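# Thread pull stud into tool holder's tapered end, finger-tight

## Task

Turn the pull stud into the tapered end of the tool holder until it is fully home and snug by hand, without cross-threading or overtightening.

## Robot and tools

Robot: two UR7e-type arms, left_arm and right_arm, each carrying a Robotiq 140 parallel gripper whose fingers cannot fold. Each gripper has a wrist camera (cam_left_wrist, cam_right_wrist). Fixed cameras are cam_head_left, cam_head_right, cam_high and cam_low, all 672x504.

Frames: every hand pose, velocity and target is expressed in that arm's own base frame. Fixed cameras and the table use the scene frame: origin at table-top height, midway between the nominal bases, +z up, +x out over the table, left_arm on +y. Calibrated bases in the scene frame: left_arm (+0.028, +0.508, +0.050) with quat_wxyz (+1.000, 0, 0, +0.011); right_arm (-0.067, -0.435, +0.050) with quat_wxyz (+1.000, 0, 0, +0.002). Reported poses may be off by a few centimetres. On the gripper, +z runs along the fingers and the fingers open and close along y. end_effector_position is the point between the closed pads, and the fingertips extend about 33 mm past it.

The row: both motion tools use rows of 20 numbers. The first 10 are left_arm: x, y, z in metres, then qw, qx, qy, qz, then gripper position, force_limit and speed. The next 10 are the same for right_arm. Every row includes both arms. The position and quaternion are an absolute target pose in that arm's base frame, not an offset. The last three numbers of each arm are each in [-1, 1]. Gripper position +1 is fully open (140 mm), about -0.8 is pads touching, and -1 closes until something blocks it. force_limit sets grip force, from roughly 14 N at -1 to 58 N at +1 for a slow close. speed sets finger speed, about 30 mm/s at -1 to 250 mm/s at +1. A faster close grips much harder. For an arm that should stay put, repeat its last reported pose and its gripper numbers exactly. Keep each arm's quaternion constant across rows so it does not drift.

execute_actions(actions, cameras): actions is a list of actions. Each action is a table of up to 15 rows, one row per 1/30 s step, and its last row is held to fill 15 steps. An action is rejected if a target lies more than 0.6 m from the gripper's current position along any gripper axis. The first action is checked against the last reported state. An empty actions list returns all camera images plus the state. cameras takes a list of names, ["all"] for every camera, or [] for none.

move(target, speed, blend, stop_force, zero, blocking, cameras): drives each gripper in a straight line toward absolute target rows. target is either one row or a list of up to 15 waypoint rows.
- speed is in m/s, from 0.002 to 3.6, default 0.25. Rotation is capped at twice that number in rad/s.
- blend is a corner radius in metres at intermediate waypoints.
- stop_force, from 3 to 120 N, ends an arm's path when its wrist sensor feels that much push against the motion. Leave it out when backing off a contact, and do not rely on it while the gripper rotates.
- zero=false builds on the last zero. blocking=false returns after 0.5 s and lets the move keep running. The whole move is capped at 10 s.
- The result adds a move: line. It reports done, off_target, moving, held or fault, plus which limits acted.
- Paths do not avoid obstacles. Do not route a path past an arm's own base.

wait(seconds 0-10): the arms hold their commands. stop: brakes a running move. zoom_image(camera, region [x0,y0,x1,y1] pixels, max 504x504): gives a closer look at the newest image. zero_wrist_force(arm): re-zeroes the force sensor. read_manual: licence text only. finished_scene(scene 1-2): ends the scene permanently.

Results: each arm reports end_effector_position and quat, velocities, Hand target (where the arm is actually being sent), Tool commands, and Joint positions and torques. Wrist force and Wrist torque are in the gripper's own axes and show push from a surface into the arm. A peak line is also given. Gripper object_status codes:
- 0: moving
- 1: blocked while opening
- 2: blocked while closing, so a grip is likely
- 3: reached the commanded position, or the pads met

position_measured is in counts: 3 is open, 139 is about 60 mm, 200 about 20 mm, 230 is closed. To grip harder, raise force_limit and nudge position between -1 and -0.98. Each command's orientation is clipped to within 32 degrees of the current orientation, so large rotations need several steps.

Cautions: a force above about 150 N on an arm, or a joint torque at its limit, causes a 10 s fault stop. Wrist joints are limited to 26.6 N m, so turning stiff threads or holding a load far off-centre risks a fault. Rotate the stud gently and stop when resistance rises. The arms are stiff, so commanding a target even slightly past firm contact can trip a fault. Collisions between the two arms, or one gripper squeezing the other's fingers, can end the scene. Do not drop parts, slam into things, or let anything leave the table. Sustained loads heat the motors, and at 85 °C the arm brakes for 30-60 s. Loose objects may occasionally be bumped by outside disturbances.

Each tool is called after "Call:" by a JSON object that holds its "name" and its "arguments", one argument or row to a line.

## Session

Call:
{"name": "execute_actions", "arguments": {
  "actions": []
}}

Scene clock: 0.00 s.
left_arm: end_effector_position=(+0.6568, +0.3200, +0.3065) position_measured=3 object_status=3 end_effector_quat_wxyz=(-0.357, +0.890, +0.120, +0.258) | right_arm: end_effector_position=(+0.6485, -0.1120, +0.0618) position_measured=3 object_status=3 end_effector_quat_wxyz=(+0.020, +0.894, -0.071, +0.442)
Joint positions: left_arm=[-0.056 -1.389 1.732 -2.414 -0.771 3.034] | right_arm=[-0.529 -1.108 2.325 -3.662 -1.252 2.92]
Joint velocities: within noise
Joint torques (N m): no reading
Wrist force (N): no reading
Wrist torque (N m): no reading
Wrist force, peak (N): no reading
Hand target: left_arm +0.6568, +0.3200, +0.3065; -0.357, +0.890, +0.120, +0.258 | right_arm +0.6485, -0.1120, +0.0618; +0.020, +0.894, -0.071, +0.442
Tool commands: left_gripper/position=+1.0 left_gripper/force_limit=+1.0 left_gripper/speed=+1.0 right_gripper/position=+1.0 right_gripper/force_limit=+1.0 right_gripper/speed=+1.0

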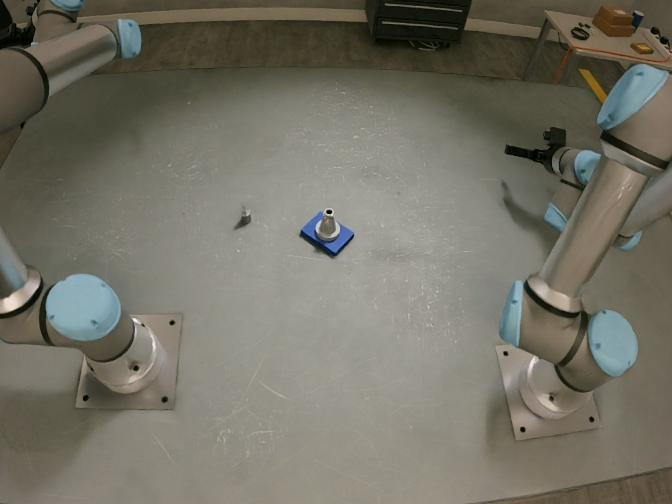

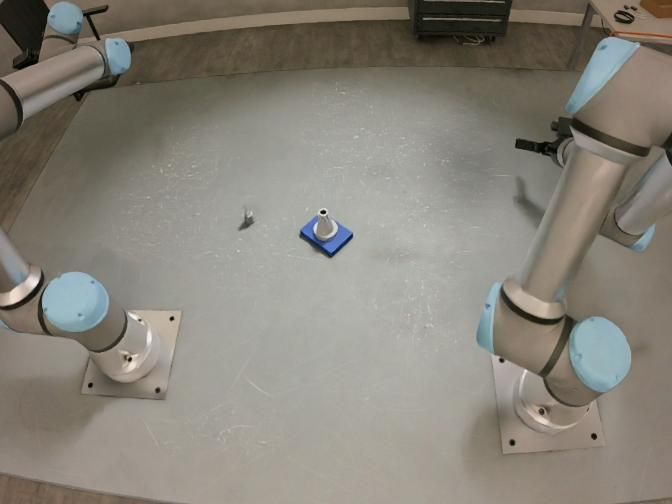

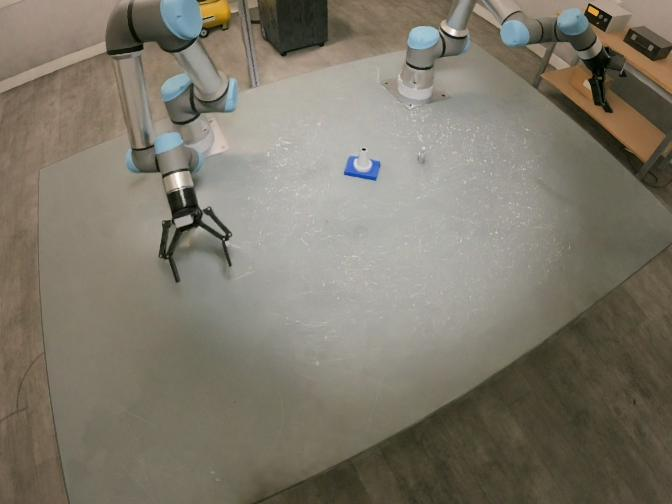

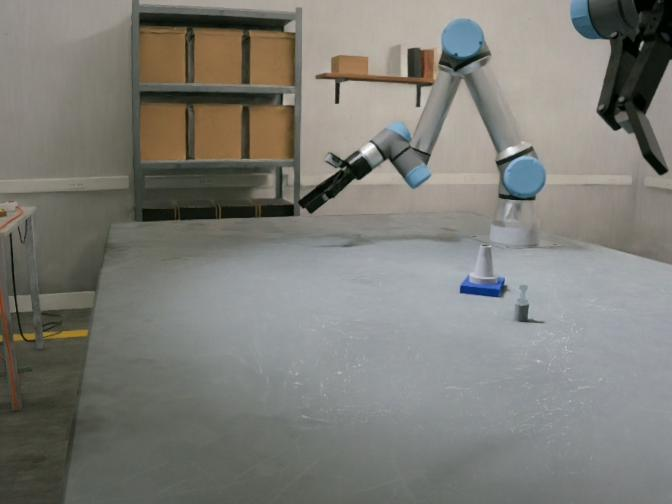

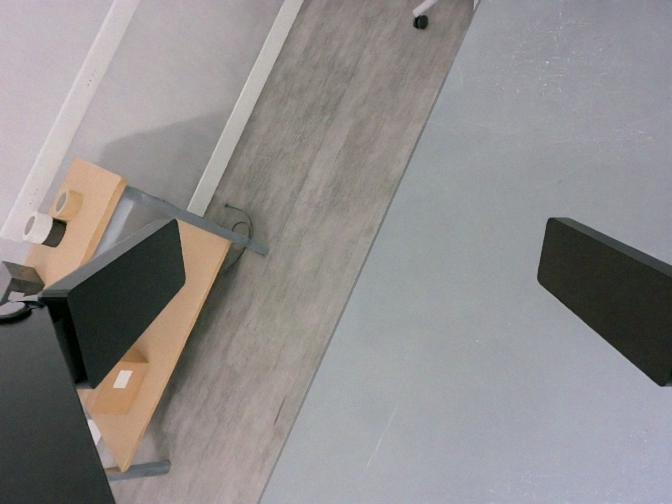

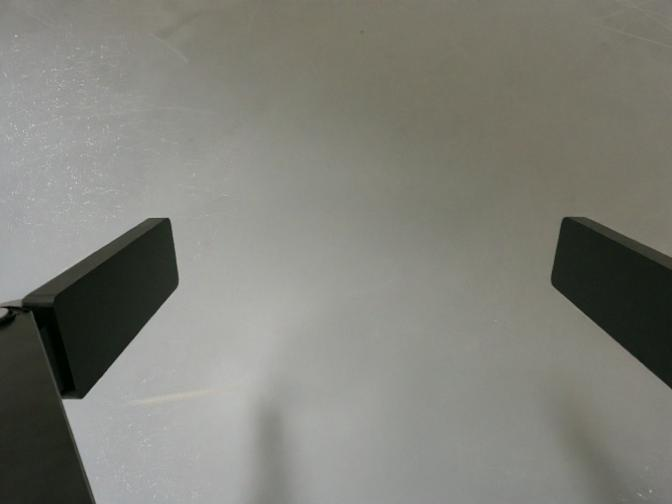

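Call:
{"name": "zoom_image", "arguments": {
  "camera": "cam_head_left",
  "region": [200, 170, 400, 290]
}}

Call:
{"name": "zoom_image", "arguments": {
  "camera": "cam_head_right",
  "region": [200, 170, 400, 290]
}}

Call:
{"name": "zoom_image", "arguments": {
  "camera": "cam_high",
  "region": [310, 120, 460, 210]
}}

Call:
{"name": "zoom_image", "arguments": {
  "camera": "cam_low",
  "region": [430, 220, 580, 340]
}}

Scaled by 2.520 from the camera's 672x504 image, which has a finer 960x720 frame.

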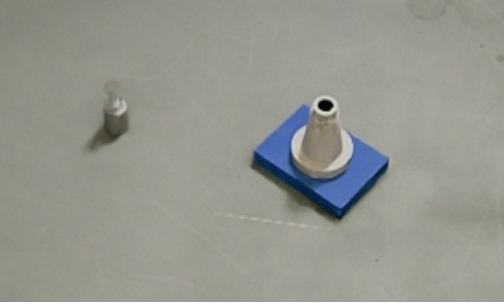

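Scaled by 2.520 from the camera's 672x504 image, which has a finer 960x720 frame.

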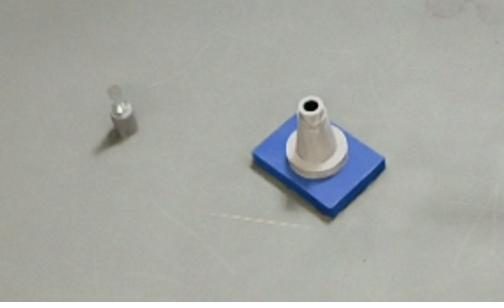

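Scaled by 3.360 from the camera's 672x504 image, which has a finer 960x720 frame.

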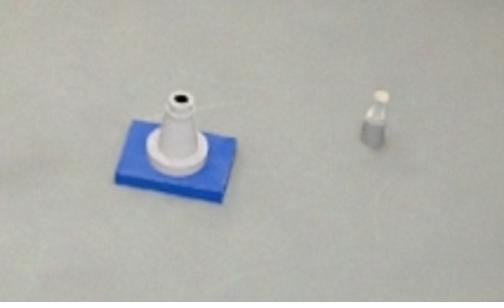

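Scaled by 3.360 from the camera's 672x504 image, which has a finer 960x720 frame.

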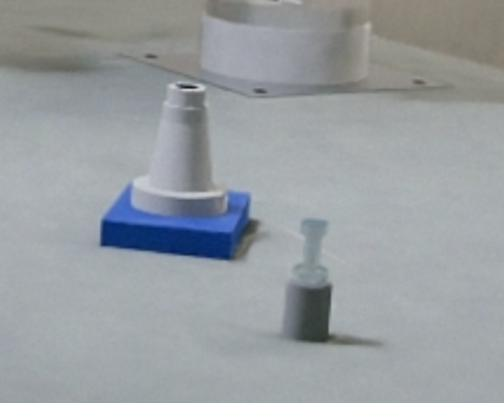

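Call:
{"name": "move", "arguments": {
  "target": [0.4652, -0.3184, 0.32, 0, 1, 0, 0, 1, 1, 1, 0.6485, -0.1120, 0.0618, 0.020, 0.894, -0.071, 0.442, 1, 1, 1],
  "speed": 0.3,
  "cameras": ["all"]
}}

Scene clock: 118.13 s.
left_arm: end_effector_position=(+0.4653, -0.3184, +0.3200) position_measured=3 object_status=3 end_effector_quat_wxyz=(+0.000, +1.000, +0.000, +0.000) | right_arm: end_effector_position=(+0.6485, -0.1120, +0.0618) position_measured=3 object_status=3 end_effector_quat_wxyz=(+0.020, +0.894, -0.071, +0.442)
Joint positions: left_arm=[-0.839 -1.432 1.31 -1.449 -1.571 2.303] | right_arm=[-0.529 -1.107 2.325 -3.665 -1.253 2.921]
Joint torques (N m): left_arm=[1.89 -38.44 -20.77 -0.32 -0.05 1.94] | right_arm=[9.31 -19.09 -2.69 -5.04 -1.58 1.54]
Wrist force (N): left_arm=[-1.2 2.7 -1.7] | right_arm=[-0.2 -0.3 -0.2]
Wrist torque (N m): left_arm=[0.30 -0.16 -0.15] | right_arm=[-0.05 0.04 -0.10]
Wrist force, peak (N): left_arm=[-1.7 5.3 -1.6] | right_arm=[0.1 -0.4 -0.2]
Hand target: left_arm +0.4652, -0.3184, +0.3200; +0.000, +1.000, +0.000, +0.000 | right_arm +0.6485, -0.1120, +0.0618; +0.020, +0.894, -0.071, +0.442
Off the commanded pose: left_arm 0.000 m, 0 deg | right_arm 0.000 m, 0 deg.
move: done

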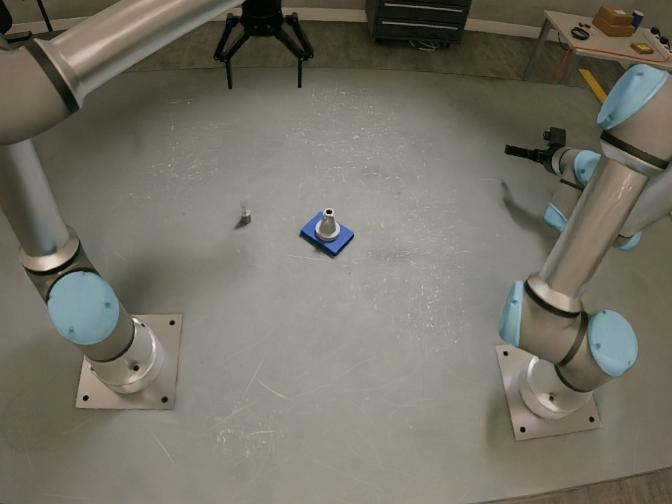

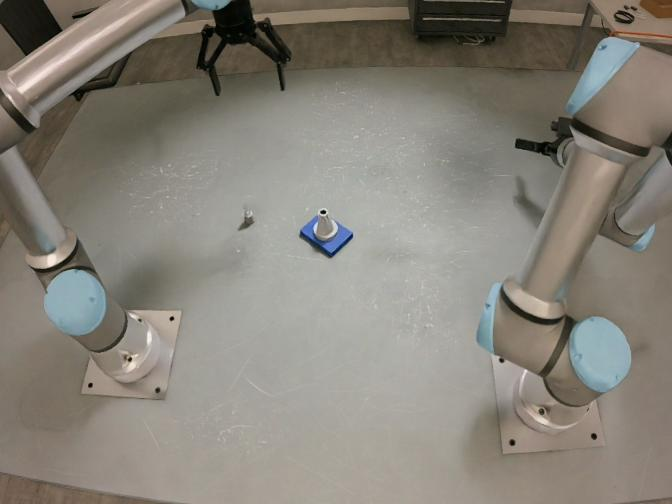

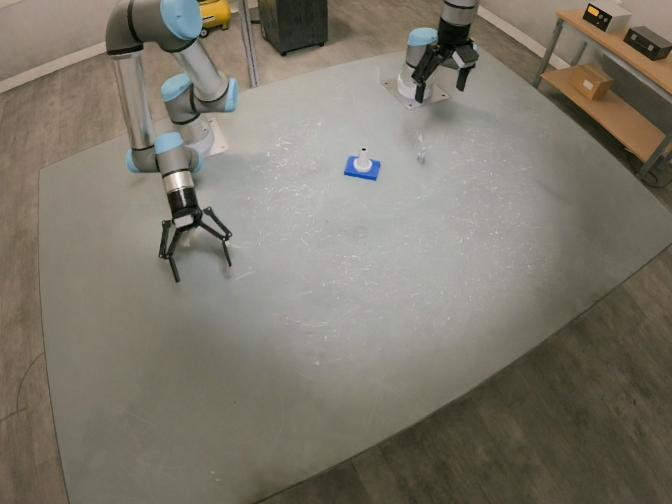

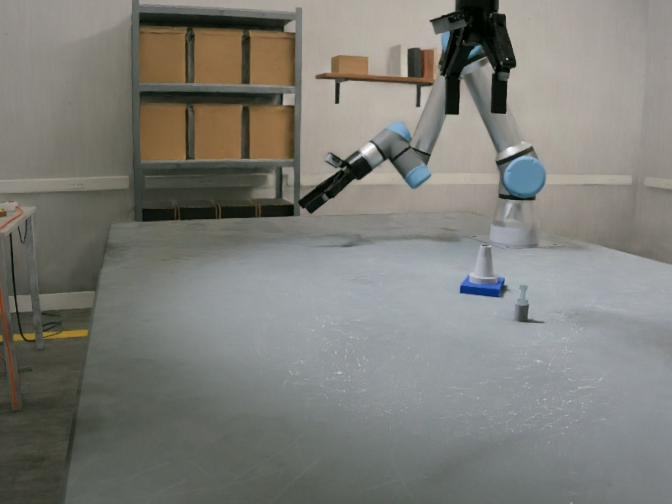

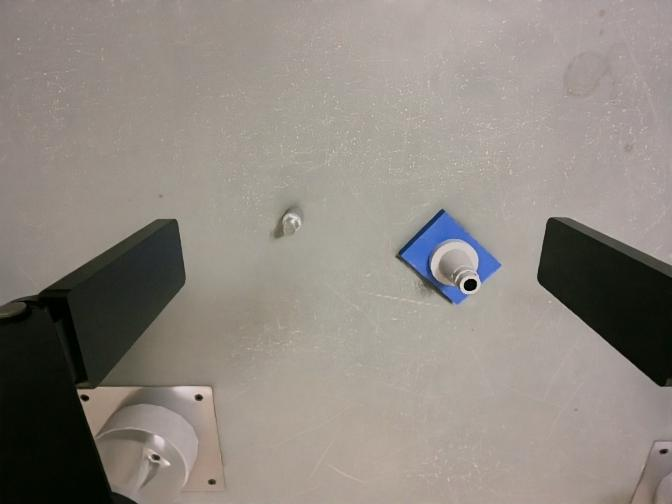

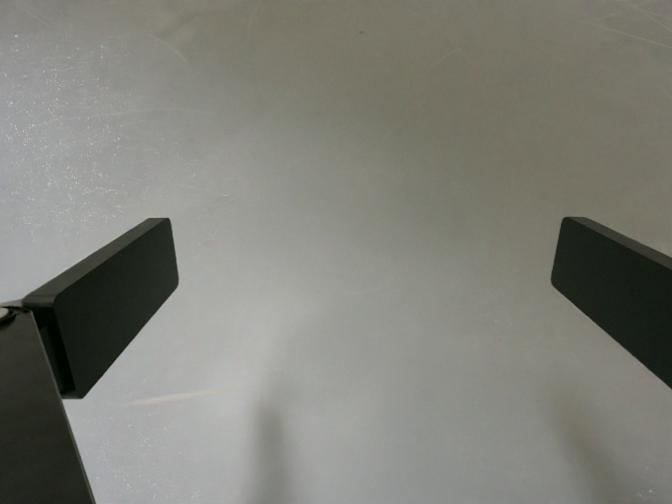

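Call:
{"name": "zoom_image", "arguments": {
  "camera": "cam_left_wrist",
  "region": [230, 170, 350, 260]
}}

Call:
{"name": "zoom_image", "arguments": {
  "camera": "cam_left_wrist",
  "region": [380, 190, 520, 320]
}}

Scaled by 4.200 from the camera's 672x504 image, which has a finer 960x720 frame.

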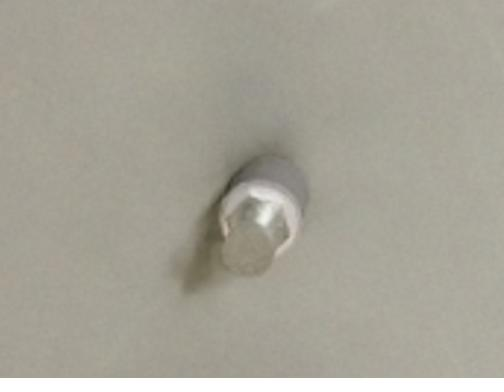

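Scaled by 3.600 from the camera's 672x504 image, which has a finer 960x720 frame.

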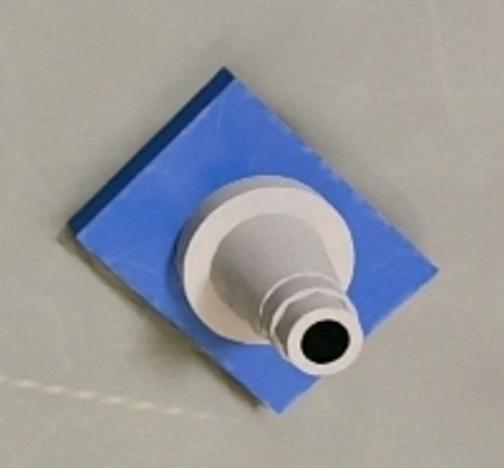

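Call:
{"name": "move", "arguments": {
  "target": [
    [0.40, -0.15, 0.22, 0.2418, 0.6645, 0.6645, -0.2418, 1, 1, 1, 0.6485, -0.1120, 0.0618, 0.020, 0.894, -0.071, 0.442, 1, 1, 1],
    [0.40, -0.15, 0.06, 0.2418, 0.6645, 0.6645, -0.2418, 1, 1, 1, 0.6485, -0.1120, 0.0618, 0.020, 0.894, -0.071, 0.442, 1, 1, 1]
  ],
  "speed": 0.25,
  "blend": [0.03, 0],
  "cameras": ["cam_left_wrist", "cam_low"]
}}

Scene clock: 188.23 s.
left_arm: end_effector_position=(+0.4000, -0.1500, +0.0601) position_measured=3 object_status=3 end_effector_quat_wxyz=(+0.242, +0.664, +0.665, -0.242) | right_arm: end_effector_position=(+0.6485, -0.1120, +0.0618) position_measured=3 object_status=3 end_effector_quat_wxyz=(+0.020, +0.894, -0.071, +0.442)
Joint positions: left_arm=[-0.213 -1.487 2.378 -2.637 -2.25 1.296] | right_arm=[-0.529 -1.107 2.325 -3.665 -1.253 2.921]
Joint torques (N m): left_arm=[-1.38 -12.2 -18.79 -5.16 -3.72 1.76] | right_arm=[5.71 -23.67 -3.63 -2.11 0.17 -0.05]
Wrist force (N): left_arm=[-2.7 2.6 -0.9] | right_arm=[0.0 -0.1 -0.1]
Wrist torque (N m): left_arm=[0.31 -0.06 -0.06] | right_arm=[-0.03 0.00 -0.10]
Wrist force, peak (N): left_arm=[-3.9 2.1 -2.5] | right_arm=[0.0 -0.5 -0.2]
Hand target: left_arm +0.4000, -0.1500, +0.0600; +0.242, +0.664, +0.664, -0.242 | right_arm +0.6485, -0.1120, +0.0618; +0.020, +0.894, -0.071, +0.442
Off the commanded pose: left_arm 0.000 m, 0 deg | right_arm 0.000 m, 0 deg.
move: done
Images, in order (width x height): cam_low 672x504, cam_left_wrist 672x504.

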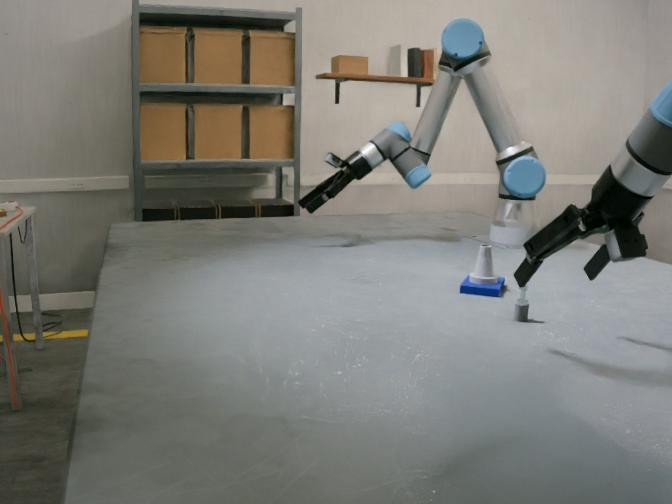

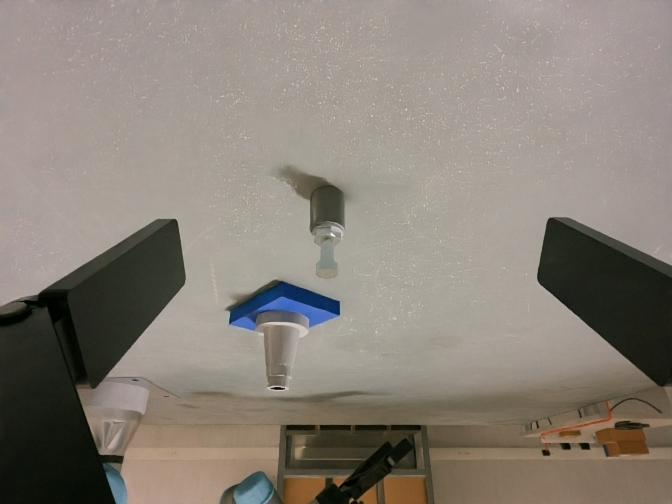

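Call:
{"name": "zoom_image", "arguments": {
  "camera": "cam_left_wrist",
  "region": [270, 160, 380, 290]
}}

Call:
{"name": "zoom_image", "arguments": {
  "camera": "cam_left_wrist",
  "region": [210, 270, 360, 400]
}}

Scaled by 3.877 from the camera's 672x504 image, which has a finer 960x720 frame.

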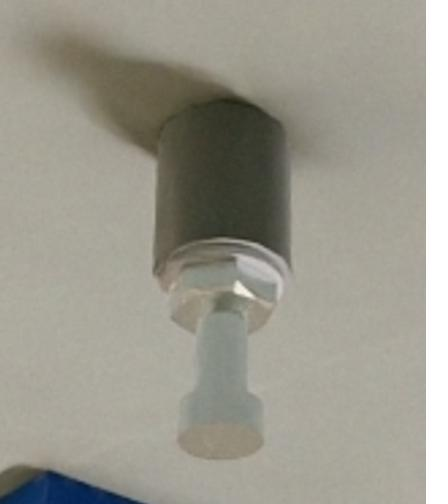

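Scaled by 3.360 from the camera's 672x504 image, which has a finer 960x720 frame.

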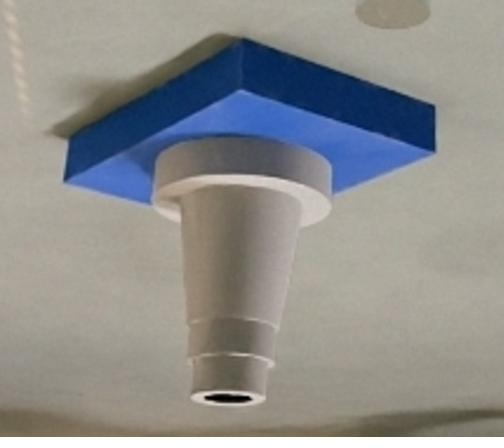

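Call:
{"name": "move", "arguments": {
  "target": [
    [0.40, -0.20, 0.15, 0.0, 0.7071, 0.7071, 0.0, 1, 1, 1, 0.6485, -0.1120, 0.0618, 0.020, 0.894, -0.071, 0.442, 1, 1, 1],
    [0.3945, -0.2528, 0.08, -0.1228, 0.6964, 0.6964, 0.1228, 1, 1, 1, 0.6485, -0.1120, 0.0618, 0.020, 0.894, -0.071, 0.442, 1, 1, 1]
  ],
  "speed": 0.2,
  "blend": [0.03, 0],
  "cameras": ["cam_left_wrist", "cam_low", "cam_high"]
}}

Call:
{"name": "zoom_image", "arguments": {
  "camera": "cam_left_wrist",
  "region": [270, 190, 400, 320]
}}

Scene clock: 266.50 s.
left_arm: end_effector_position=(+0.3945, -0.2528, +0.0801) position_measured=3 object_status=3 end_effector_quat_wxyz=(-0.123, +0.696, +0.696, +0.123) | right_arm: end_effector_position=(+0.6485, -0.1120, +0.0618) position_measured=3 object_status=3 end_effector_quat_wxyz=(+0.020, +0.894, -0.071, +0.442)
Joint positions: left_arm=[-0.991 -1.399 1.875 -1.752 -1.382 0.552] | right_arm=[-0.529 -1.107 2.325 -3.665 -1.253 2.921]
Joint torques (N m): left_arm=[2.53 -26.28 -17.31 -4.42 -1.24 0.77] | right_arm=[2.71 -27.62 -5.21 -2.17 1.61 -0.12]
Wrist force (N): left_arm=[-0.5 2.3 -1.2] | right_arm=[-0.2 -0.1 0.0]
Wrist torque (N m): left_arm=[0.22 -0.12 -0.26] | right_arm=[-0.02 0.04 -0.10]
Wrist force, peak (N): left_arm=[-3.1 2.6 -0.6] | right_arm=[-0.1 -0.5 -0.2]
Hand target: left_arm +0.3945, -0.2528, +0.0800; -0.123, +0.696, +0.696, +0.123 | right_arm +0.6485, -0.1120, +0.0618; +0.020, +0.894, -0.071, +0.442
Off the commanded pose: left_arm 0.000 m, 0 deg | right_arm 0.000 m, 0 deg.
move: done
Images, in order (width x height): cam_high 672x504, cam_low 672x504, cam_left_wrist 672x504.

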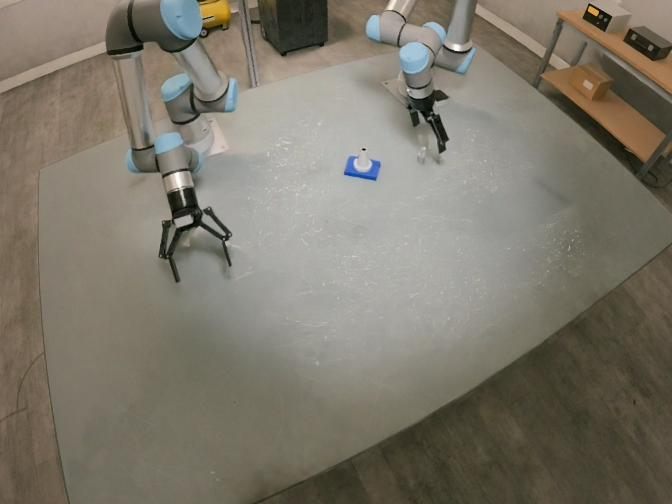

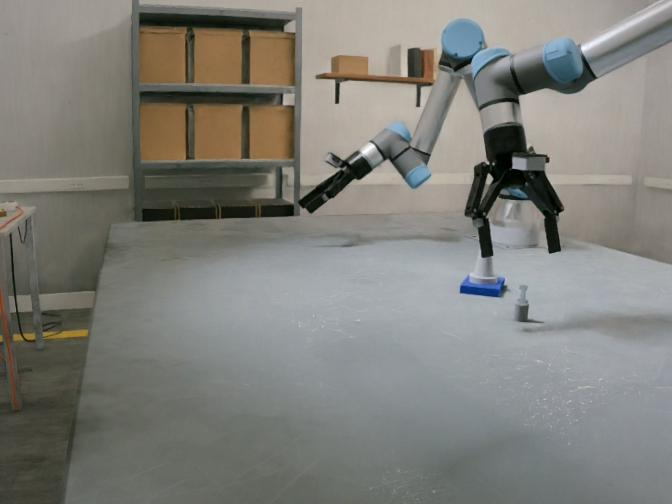

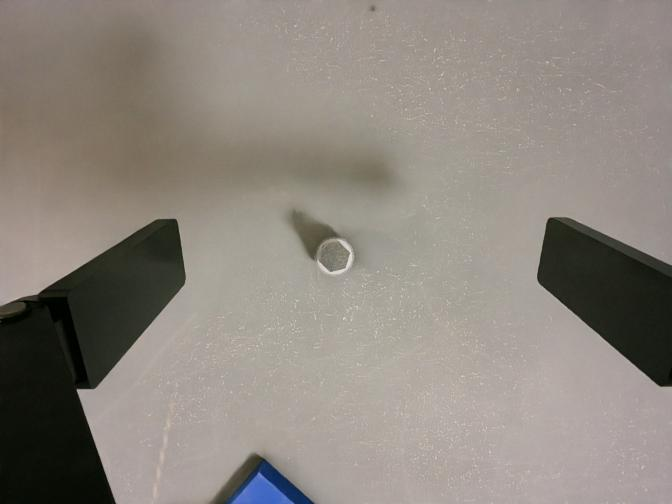

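Scaled by 3.877 from the camera's 672x504 image, which has a finer 960x720 frame.

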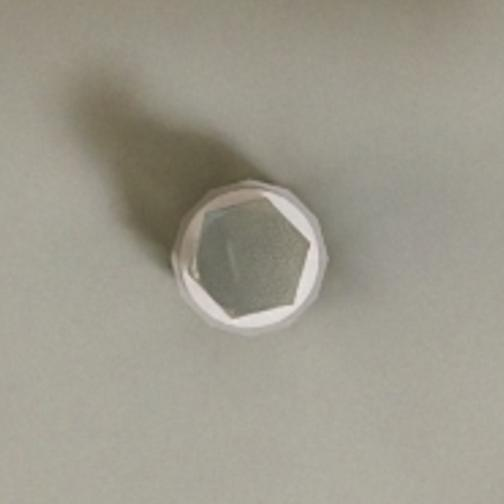

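Call:
{"name": "move", "arguments": {
  "target": [
    [0.393, -0.15, 0.12, 0.1228, 0.6964, 0.6964, -0.1228, 1, 1, 1, 0.6485, -0.1120, 0.0618, 0.020, 0.894, -0.071, 0.442, 1, 1, 1],
    [0.3928, -0.1991, 0.016, 0.2988, 0.6409, 0.6409, -0.2988, 1, 1, 1, 0.6485, -0.1120, 0.0618, 0.020, 0.894, -0.071, 0.442, 1, 1, 1]
  ],
  "speed": 0.2,
  "blend": [0.02, 0],
  "cameras": ["cam_left_wrist"]
}}

Call:
{"name": "zoom_image", "arguments": {
  "camera": "cam_left_wrist",
  "region": [260, 180, 410, 330]
}}

Scene clock: 379.47 s.
left_arm: end_effector_position=(+0.3928, -0.1990, +0.0160) position_measured=3 object_status=3 end_effector_quat_wxyz=(+0.299, +0.641, +0.641, -0.299) | right_arm: end_effector_position=(+0.6485, -0.1120, +0.0618) position_measured=3 object_status=3 end_effector_quat_wxyz=(+0.020, +0.894, -0.071, +0.442)
Joint positions: left_arm=[-0.245 -1.209 2.455 -3.097 -2.408 1.2] | right_arm=[-0.529 -1.107 2.325 -3.665 -1.253 2.921]
Joint torques (N m): left_arm=[-7.44 -19.87 -15.09 -4.38 -2.77 1.69] | right_arm=[-0.24 -31.7 -5.7 -2.29 1.95 0.17]
Wrist force (N): left_arm=[-3.1 2.7 -0.8] | right_arm=[0.0 -0.1 -0.1]
Wrist torque (N m): left_arm=[0.31 0.00 -0.05] | right_arm=[-0.03 0.00 -0.09]
Wrist force, peak (N): left_arm=[-3.2 2.9 -1.0] | right_arm=[-0.1 -0.4 -0.3]
Hand target: left_arm +0.3928, -0.1991, +0.0160; +0.299, +0.641, +0.641, -0.299 | right_arm +0.6485, -0.1120, +0.0618; +0.020, +0.894, -0.071, +0.442
Off the commanded pose: left_arm 0.000 m, 0 deg | right_arm 0.000 m, 0 deg.
move: done
Images, in order (width x height): cam_left_wrist 672x504.

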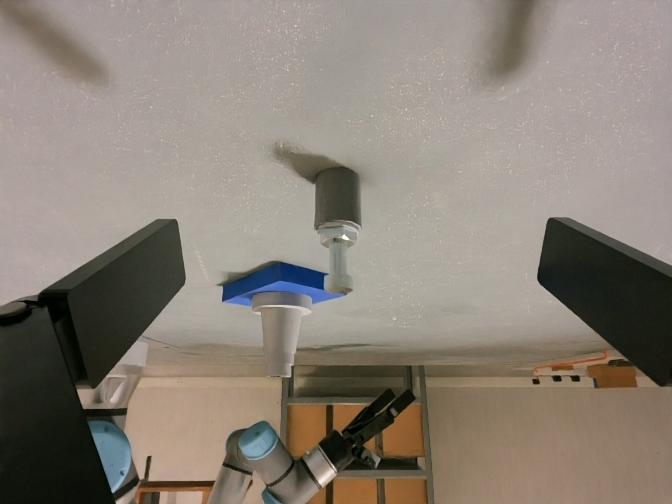

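Scaled by 3.360 from the camera's 672x504 image, which has a finer 960x720 frame.

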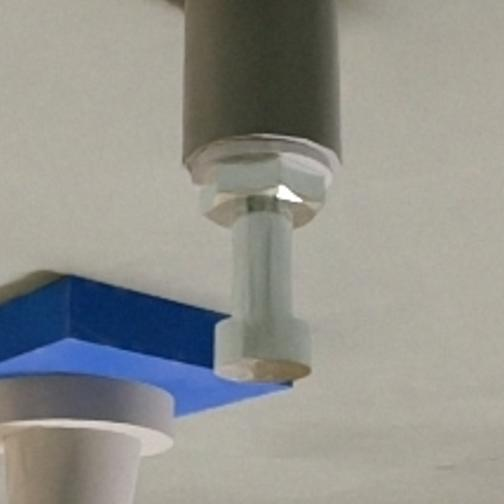

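Call:
{"name": "zoom_image", "arguments": {
  "camera": "cam_left_wrist",
  "region": [308, 212, 368, 257]
}}

Scaled by 8.400 from the camera's 672x504 image, which has a finer 960x720 frame.

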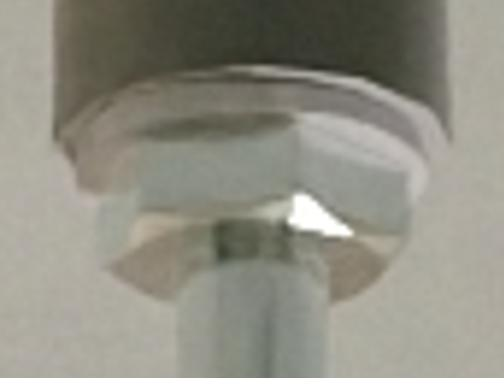

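Call:
{"name": "move", "arguments": {
  "target": [
    [0.393, -0.14, 0.14, 0, 0.3931, 0.9195, 0, -0.1, 1, 0, 0.6485, -0.1120, 0.0618, 0.020, 0.894, -0.071, 0.442, 1, 1, 1],
    [0.3838, -0.2513, 0.12, 0, 0.3931, 0.9195, 0, -0.1, 1, 0, 0.6485, -0.1120, 0.0618, 0.020, 0.894, -0.071, 0.442, 1, 1, 1],
    [0.3838, -0.2513, 0.06, 0, 0.3931, 0.9195, 0, -0.1, 1, 0, 0.6485, -0.1120, 0.0618, 0.020, 0.894, -0.071, 0.442, 1, 1, 1]
  ],
  "speed": 0.2,
  "blend": [0.02, 0.01, 0],
  "cameras": ["cam_left_wrist"]
}}

Call:
{"name": "zoom_image", "arguments": {
  "camera": "cam_left_wrist",
  "region": [260, 150, 460, 300]
}}

Scene clock: 554.67 s.
left_arm: end_effector_position=(+0.3838, -0.2513, +0.0600) position_measured=141 object_status=3 end_effector_quat_wxyz=(+0.000, +0.393, +0.919, +0.000) | right_arm: end_effector_position=(+0.6485, -0.1120, +0.0618) position_measured=3 object_status=3 end_effector_quat_wxyz=(+0.020, +0.894, -0.071, +0.442)
Joint positions: left_arm=[-0.875 -1.543 2.126 -2.154 -1.571 -0.067] | right_arm=[-0.529 -1.107 2.325 -3.665 -1.253 2.921]
Joint torques (N m): left_arm=[8.83 -24.9 -18.69 -3.84 1.22 1.88] | right_arm=[-3.78 -35.4 -6.68 -2.22 1.97 -0.09]
Wrist force (N): left_arm=[-1.2 2.7 -1.9] | right_arm=[0.0 -0.2 -0.1]
Wrist torque (N m): left_arm=[0.31 -0.12 -0.27] | right_arm=[-0.04 0.00 -0.10]
Wrist force, peak (N): left_arm=[-2.8 0.5 -4.0] | right_arm=[-0.2 -0.6 -0.1]
Hand target: left_arm +0.3838, -0.2513, +0.0600; +0.000, +0.393, +0.919, +0.000 | right_arm +0.6485, -0.1120, +0.0618; +0.020, +0.894, -0.071, +0.442
Off the commanded pose: left_arm 0.000 m, 0 deg | right_arm 0.000 m, 0 deg.
move: done
Images, in order (width x height): cam_left_wrist 672x504.

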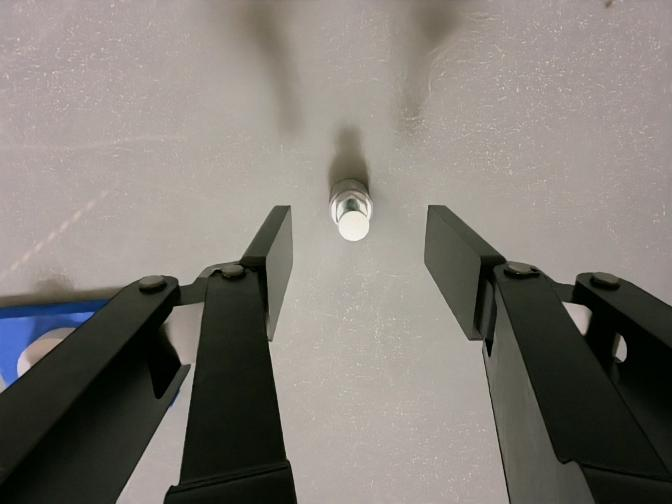

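Scaled by 2.520 from the camera's 672x504 image, which has a finer 960x720 frame.

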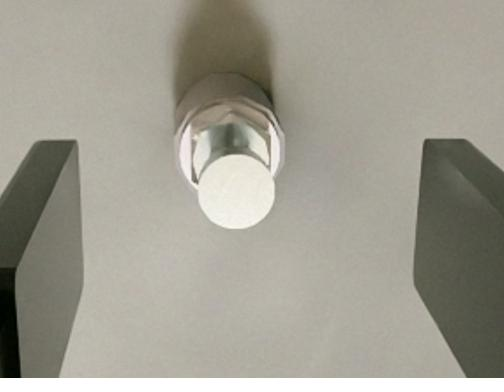

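Call:
{"name": "zoom_image", "arguments": {
  "camera": "cam_left_wrist",
  "region": [320, 170, 390, 250]
}}

Scaled by 6.300 from the camera's 672x504 image, which has a finer 960x720 frame.

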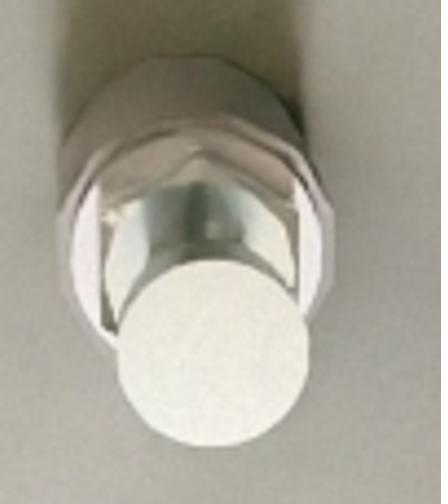

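Call:
{"name": "move", "arguments": {
  "target": [
    [0.3838, -0.2513, 0.12, 0, 0.3931, 0.9195, 0, -0.59, 1, 0, 0.6485, -0.1120, 0.0618, 0.020, 0.894, -0.071, 0.442, 1, 1, 1],
    [0.400, -0.14, 0.06, 0, 0.3931, 0.9195, 0, -0.59, 1, 0, 0.6485, -0.1120, 0.0618, 0.020, 0.894, -0.071, 0.442, 1, 1, 1],
    [0.400, -0.14, -0.007, 0, 0.3931, 0.9195, 0, -0.59, 1, 0, 0.6485, -0.1120, 0.0618, 0.020, 0.894, -0.071, 0.442, 1, 1, 1]
  ],
  "speed": [0.2, 0.2, 0.1],
  "blend": [0.02, 0.02, 0]
}}

Call:
{"name": "move", "arguments": {
  "target": [0.400, -0.14, -0.026, 0, 0.3931, 0.9195, 0, -0.59, 1, 0, 0.6485, -0.1120, 0.0618, 0.020, 0.894, -0.071, 0.442, 1, 1, 1],
  "speed": 0.005,
  "stop_force": 4
}}

Scene clock: 611.23 s.
left_arm: end_effector_position=(+0.3999, -0.1400, -0.0070) position_measured=204 object_status=3 end_effector_quat_wxyz=(+0.000, +0.393, +0.919, +0.000) | right_arm: end_effector_position=(+0.6485, -0.1120, +0.0618) position_measured=3 object_status=3 end_effector_quat_wxyz=(+0.020, +0.894, -0.071, +0.442)
Joint positions: left_arm=[-0.657 -1.499 2.303 -2.374 -1.571 0.151] | right_arm=[-0.529 -1.107 2.325 -3.665 -1.253 2.921]
Joint torques (N m): left_arm=[8.25 -26.68 -25.53 -1.91 -1.26 1.8] | right_arm=[-6.27 -39.08 -7.95 -2.19 1.94 0]
Wrist force (N): left_arm=[-1.2 2.4 -1.6] | right_arm=[0.0 -0.3 -0.1]
Wrist torque (N m): left_arm=[0.25 -0.12 -0.06] | right_arm=[-0.06 0.00 -0.10]
Wrist force, peak (N): left_arm=[-2.4 1.4 -4.3] | right_arm=[0.0 -0.5 0.0]
Hand target: left_arm +0.4000, -0.1400, -0.0070; +0.000, +0.393, +0.919, +0.000 | right_arm +0.6485, -0.1120, +0.0618; +0.020, +0.894, -0.071, +0.442
Off the commanded pose: left_arm 0.000 m, 0 deg | right_arm 0.000 m, 0 deg.
move: done

Scene clock: 614.10 s.
left_arm: end_effector_position=(+0.4000, -0.1400, -0.0160) position_measured=204 object_status=3 end_effector_quat_wxyz=(+0.000, +0.393, +0.919, +0.000) | right_arm: end_effector_position=(+0.6485, -0.1120, +0.0618) position_measured=3 object_status=3 end_effector_quat_wxyz=(+0.020, +0.894, -0.071, +0.442)
Joint positions: left_arm=[-0.657 -1.478 2.313 -2.405 -1.571 0.151] | right_arm=[-0.529 -1.107 2.325 -3.665 -1.253 2.921]
Joint torques (N m): left_arm=[7.85 -30.27 -23.97 -0.06 -0.17 1.85] | right_arm=[-6.72 -40.02 -7.79 -2.11 1.93 -0.12]
Wrist force (N): left_arm=[1.0 2.3 -8.5] | right_arm=[-0.2 -0.1 -0.1]
Wrist torque (N m): left_arm=[0.20 -0.23 -0.04] | right_arm=[-0.02 0.03 -0.10]
Wrist force, peak (N): left_arm=[9.1 0.9 -26.3] | right_arm=[0.3 -0.4 -0.4]
Hand target: left_arm +0.4000, -0.1400, -0.0160; +0.000, +0.393, +0.919, +0.000 | right_arm +0.6485, -0.1120, +0.0618; +0.020, +0.894, -0.071, +0.442
Off the commanded pose: left_arm 0.010 m, 0 deg | right_arm 0.000 m, 0 deg.
move: contact (left_arm)

Call:
{"name": "move", "arguments": {
  "target": [
    [0.400, -0.14, 0.07, 0, 0.3931, 0.9195, 0, -0.32, 1, 0, 0.6485, -0.1120, 0.0618, 0.020, 0.894, -0.071, 0.442, 1, 1, 1],
    [0.3818, -0.2521, 0.08, 0, 0.3931, 0.9195, 0, -0.32, 1, 0, 0.6485, -0.1120, 0.0618, 0.020, 0.894, -0.071, 0.442, 1, 1, 1],
    [0.3818, -0.2521, 0.05, 0, 0.3931, 0.9195, 0, -0.32, 1, 0, 0.6485, -0.1120, 0.0618, 0.020, 0.894, -0.071, 0.442, 1, 1, 1]
  ],
  "speed": [0.1, 0.15, 0.06],
  "blend": [0.01, 0.005, 0],
  "cameras": ["cam_left_wrist"]
}}

Call:
{"name": "zoom_image", "arguments": {
  "camera": "cam_left_wrist",
  "region": [260, 150, 460, 300]
}}

Scene clock: 636.50 s.
left_arm: end_effector_position=(+0.3818, -0.2520, +0.0499) position_measured=169 object_status=3 end_effector_quat_wxyz=(+0.000, +0.393, +0.919, +0.000) | right_arm: end_effector_position=(+0.6485, -0.1120, +0.0618) position_measured=3 object_status=3 end_effector_quat_wxyz=(+0.020, +0.894, -0.071, +0.442)
Joint positions: left_arm=[-0.879 -1.53 2.144 -2.185 -1.571 -0.071] | right_arm=[-0.529 -1.107 2.325 -3.665 -1.253 2.921]
Joint torques (N m): left_arm=[-3.06 -32.92 -28.94 -0.53 -0.43 -1.51] | right_arm=[-6.86 -43.3 -9.15 -2.15 1.99 -0.1]
Wrist force (N): left_arm=[-1.1 1.8 -1.5] | right_arm=[-0.1 -0.2 -0.2]
Wrist torque (N m): left_arm=[0.11 -0.14 -0.27] | right_arm=[-0.05 0.02 -0.10]
Wrist force, peak (N): left_arm=[1.1 1.9 -8.7] | right_arm=[-0.1 -0.6 -0.1]
Hand target: left_arm +0.3818, -0.2521, +0.0500; +0.000, +0.393, +0.919, +0.000 | right_arm +0.6485, -0.1120, +0.0618; +0.020, +0.894, -0.071, +0.442
Off the commanded pose: left_arm 0.000 m, 0 deg | right_arm 0.000 m, 0 deg.
move: done
Images, in order (width x height): cam_left_wrist 672x504.

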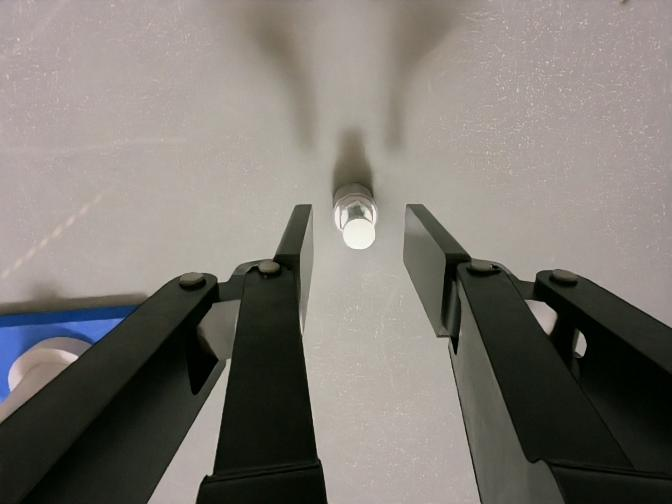

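Scaled by 2.520 from the camera's 672x504 image, which has a finer 960x720 frame.

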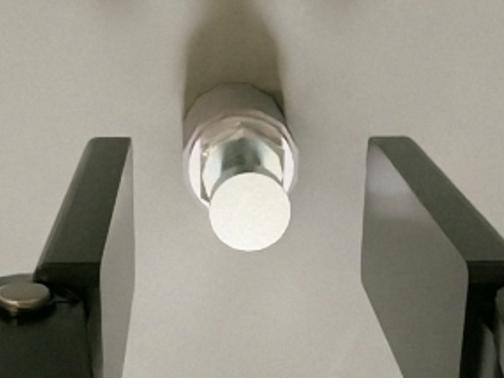

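Call:
{"name": "move", "arguments": {
  "target": [
    [0.3824, -0.2522, 0.045, 0, 0.3931, 0.9195, 0, -0.45, 1, 0, 0.6485, -0.1120, 0.0618, 0.020, 0.894, -0.071, 0.442, 1, 1, 1],
    [0.3824, -0.2522, 0.0175, 0, 0.3931, 0.9195, 0, -0.45, 1, 0, 0.6485, -0.1120, 0.0618, 0.020, 0.894, -0.071, 0.442, 1, 1, 1]
  ],
  "speed": [0.05, 0.03],
  "blend": [0, 0],
  "cameras": ["cam_left_wrist", "cam_low"]
}}

Call:
{"name": "zoom_image", "arguments": {
  "camera": "cam_left_wrist",
  "region": [310, 190, 410, 290]
}}

Call:
{"name": "zoom_image", "arguments": {
  "camera": "cam_low",
  "region": [470, 240, 570, 340]
}}

Scene clock: 660.20 s.
left_arm: end_effector_position=(+0.3824, -0.2522, +0.0174) position_measured=186 object_status=3 end_effector_quat_wxyz=(+0.000, +0.393, +0.919, +0.000) end_effector_velocity=(+0.000, +0.001, +0.001) end_effector_angular_velocity=(+0.002, +0.001, +0.000) | right_arm: end_effector_position=(+0.6485, -0.1120, +0.0618) position_measured=3 object_status=3 end_effector_quat_wxyz=(+0.020, +0.894, -0.071, +0.442)
Joint positions: left_arm=[-0.878 -1.471 2.186 -2.285 -1.571 -0.07] | right_arm=[-0.529 -1.107 2.325 -3.665 -1.253 2.921]
Joint velocities: left_arm=[0 -0.002 -0.001 0.005 0.001 0] | right_arm=[within noise]
Joint torques (N m): left_arm=[7.05 -34.2 -26.03 -0.22 -1.96 0.18] | right_arm=[-6.72 -44.32 -9.75 -2.18 2.09 0.05]
Wrist force (N): left_arm=[-0.9 1.8 -1.6] | right_arm=[0.1 -0.3 -0.1]
Wrist torque (N m): left_arm=[0.14 -0.18 -0.29] | right_arm=[-0.05 -0.03 -0.09]
Wrist force, peak (N): left_arm=[-0.9 2.1 -2.4] | right_arm=[-0.1 -0.5 -0.3]
Hand target: left_arm +0.3824, -0.2522, +0.0175; +0.000, +0.393, +0.919, +0.000 | right_arm +0.6485, -0.1120, +0.0618; +0.020, +0.894, -0.071, +0.442
Off the commanded pose: left_arm 0.000 m, 0 deg | right_arm 0.000 m, 0 deg.
move: done
Images, in order (width x height): cam_low 672x504, cam_left_wrist 672x504.

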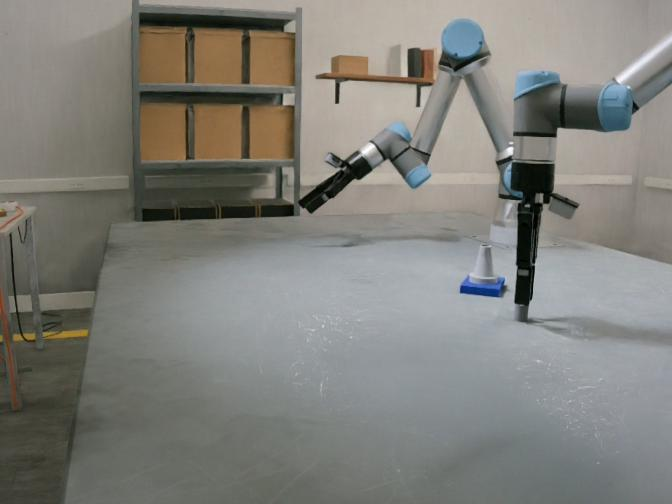

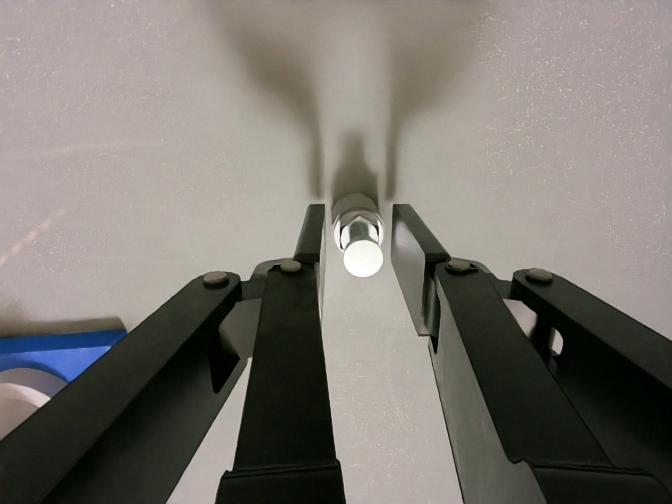

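Scaled by 5.040 from the camera's 672x504 image, which has a finer 960x720 frame.

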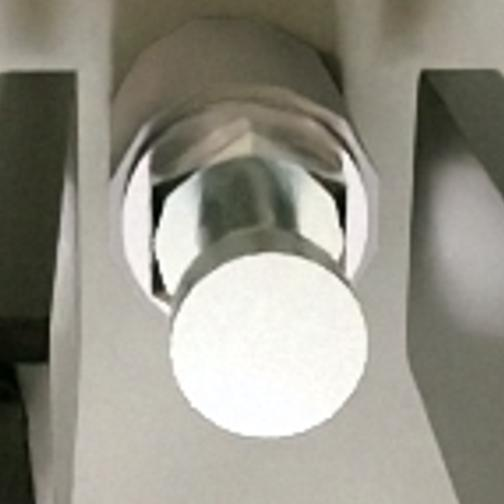

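Scaled by 5.040 from the camera's 672x504 image, which has a finer 960x720 frame.

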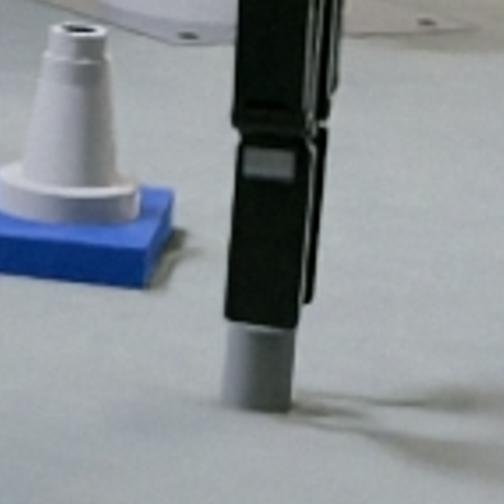

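Call:
{"name": "move", "arguments": {
  "target": [
    [0.38275, -0.25256, 0.0175, 0, 0.3931, 0.9195, 0, -0.45, 1, 0, 0.6485, -0.1120, 0.0618, 0.020, 0.894, -0.071, 0.442, 1, 1, 1],
    [0.38275, -0.25256, 0.0175, 0, 0.3931, 0.9195, 0, -1, -0.5, -1, 0.6485, -0.1120, 0.0618, 0.020, 0.894, -0.071, 0.442, 1, 1, 1]
  ],
  "speed": 0.02,
  "cameras": ["cam_left_wrist", "cam_low"]
}}

Call:
{"name": "zoom_image", "arguments": {
  "camera": "cam_left_wrist",
  "region": [310, 190, 410, 290]
}}

Call:
{"name": "zoom_image", "arguments": {
  "camera": "cam_low",
  "region": [490, 260, 560, 330]
}}

Scene clock: 684.50 s.
left_arm: end_effector_position=(+0.3828, -0.2526, +0.0175) position_measured=205 object_status=0 end_effector_quat_wxyz=(+0.000, +0.393, +0.919, +0.000) | right_arm: end_effector_position=(+0.6485, -0.1120, +0.0618) position_measured=3 object_status=3 end_effector_quat_wxyz=(+0.020, +0.894, -0.071, +0.442)
Joint positions: left_arm=[-0.878 -1.47 2.184 -2.284 -1.571 -0.07] | right_arm=[-0.529 -1.107 2.325 -3.665 -1.253 2.921]
Joint torques (N m): left_arm=[8.98 -15.99 -22.16 -0.46 -1.84 1.96] | right_arm=[-7.26 -44.53 -10.81 -2.24 1.99 0.05]
Wrist force (N): left_arm=[0.6 1.4 -7.9] | right_arm=[-0.1 -0.2 0.0]
Wrist torque (N m): left_arm=[0.12 -0.22 -0.29] | right_arm=[-0.04 0.01 -0.10]
Wrist force, peak (N): left_arm=[0.7 1.4 -8.1] | right_arm=[0.0 -0.4 -0.3]
Hand target: left_arm +0.3828, -0.2526, +0.0175; +0.000, +0.393, +0.919, +0.000 | right_arm +0.6485, -0.1120, +0.0618; +0.020, +0.894, -0.071, +0.442
Off the commanded pose: left_arm 0.000 m, 0 deg | right_arm 0.000 m, 0 deg.
move: done
Images, in order (width x height): cam_low 672x504, cam_left_wrist 672x504.

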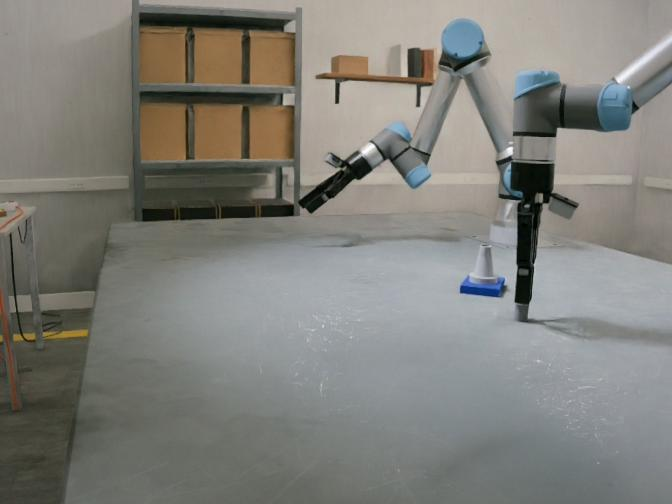

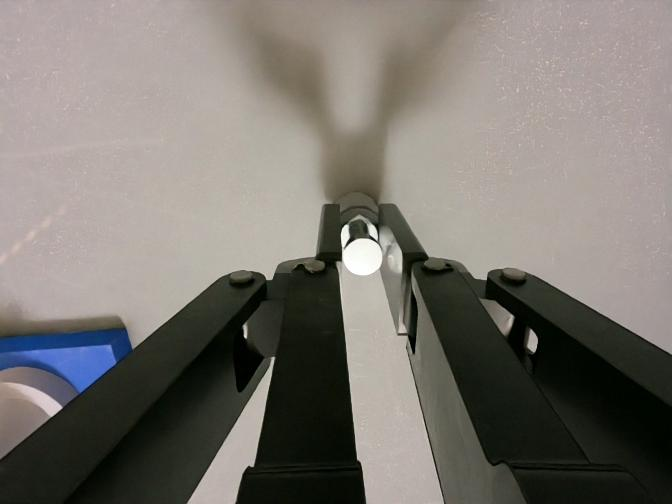

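Scaled by 5.040 from the camera's 672x504 image, which has a finer 960x720 frame.

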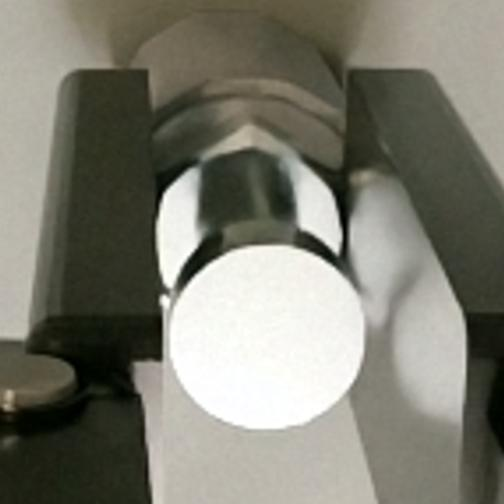

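Scaled by 7.200 from the camera's 672x504 image, which has a finer 960x720 frame.

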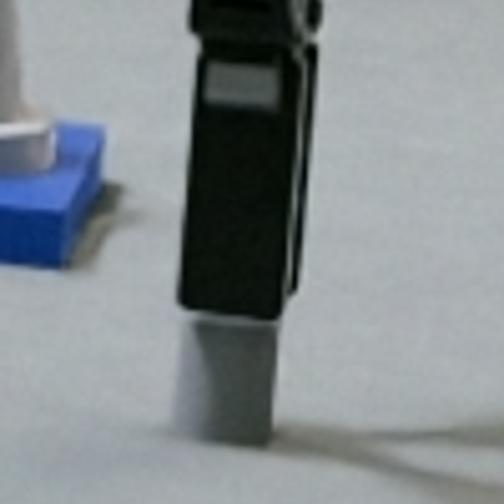

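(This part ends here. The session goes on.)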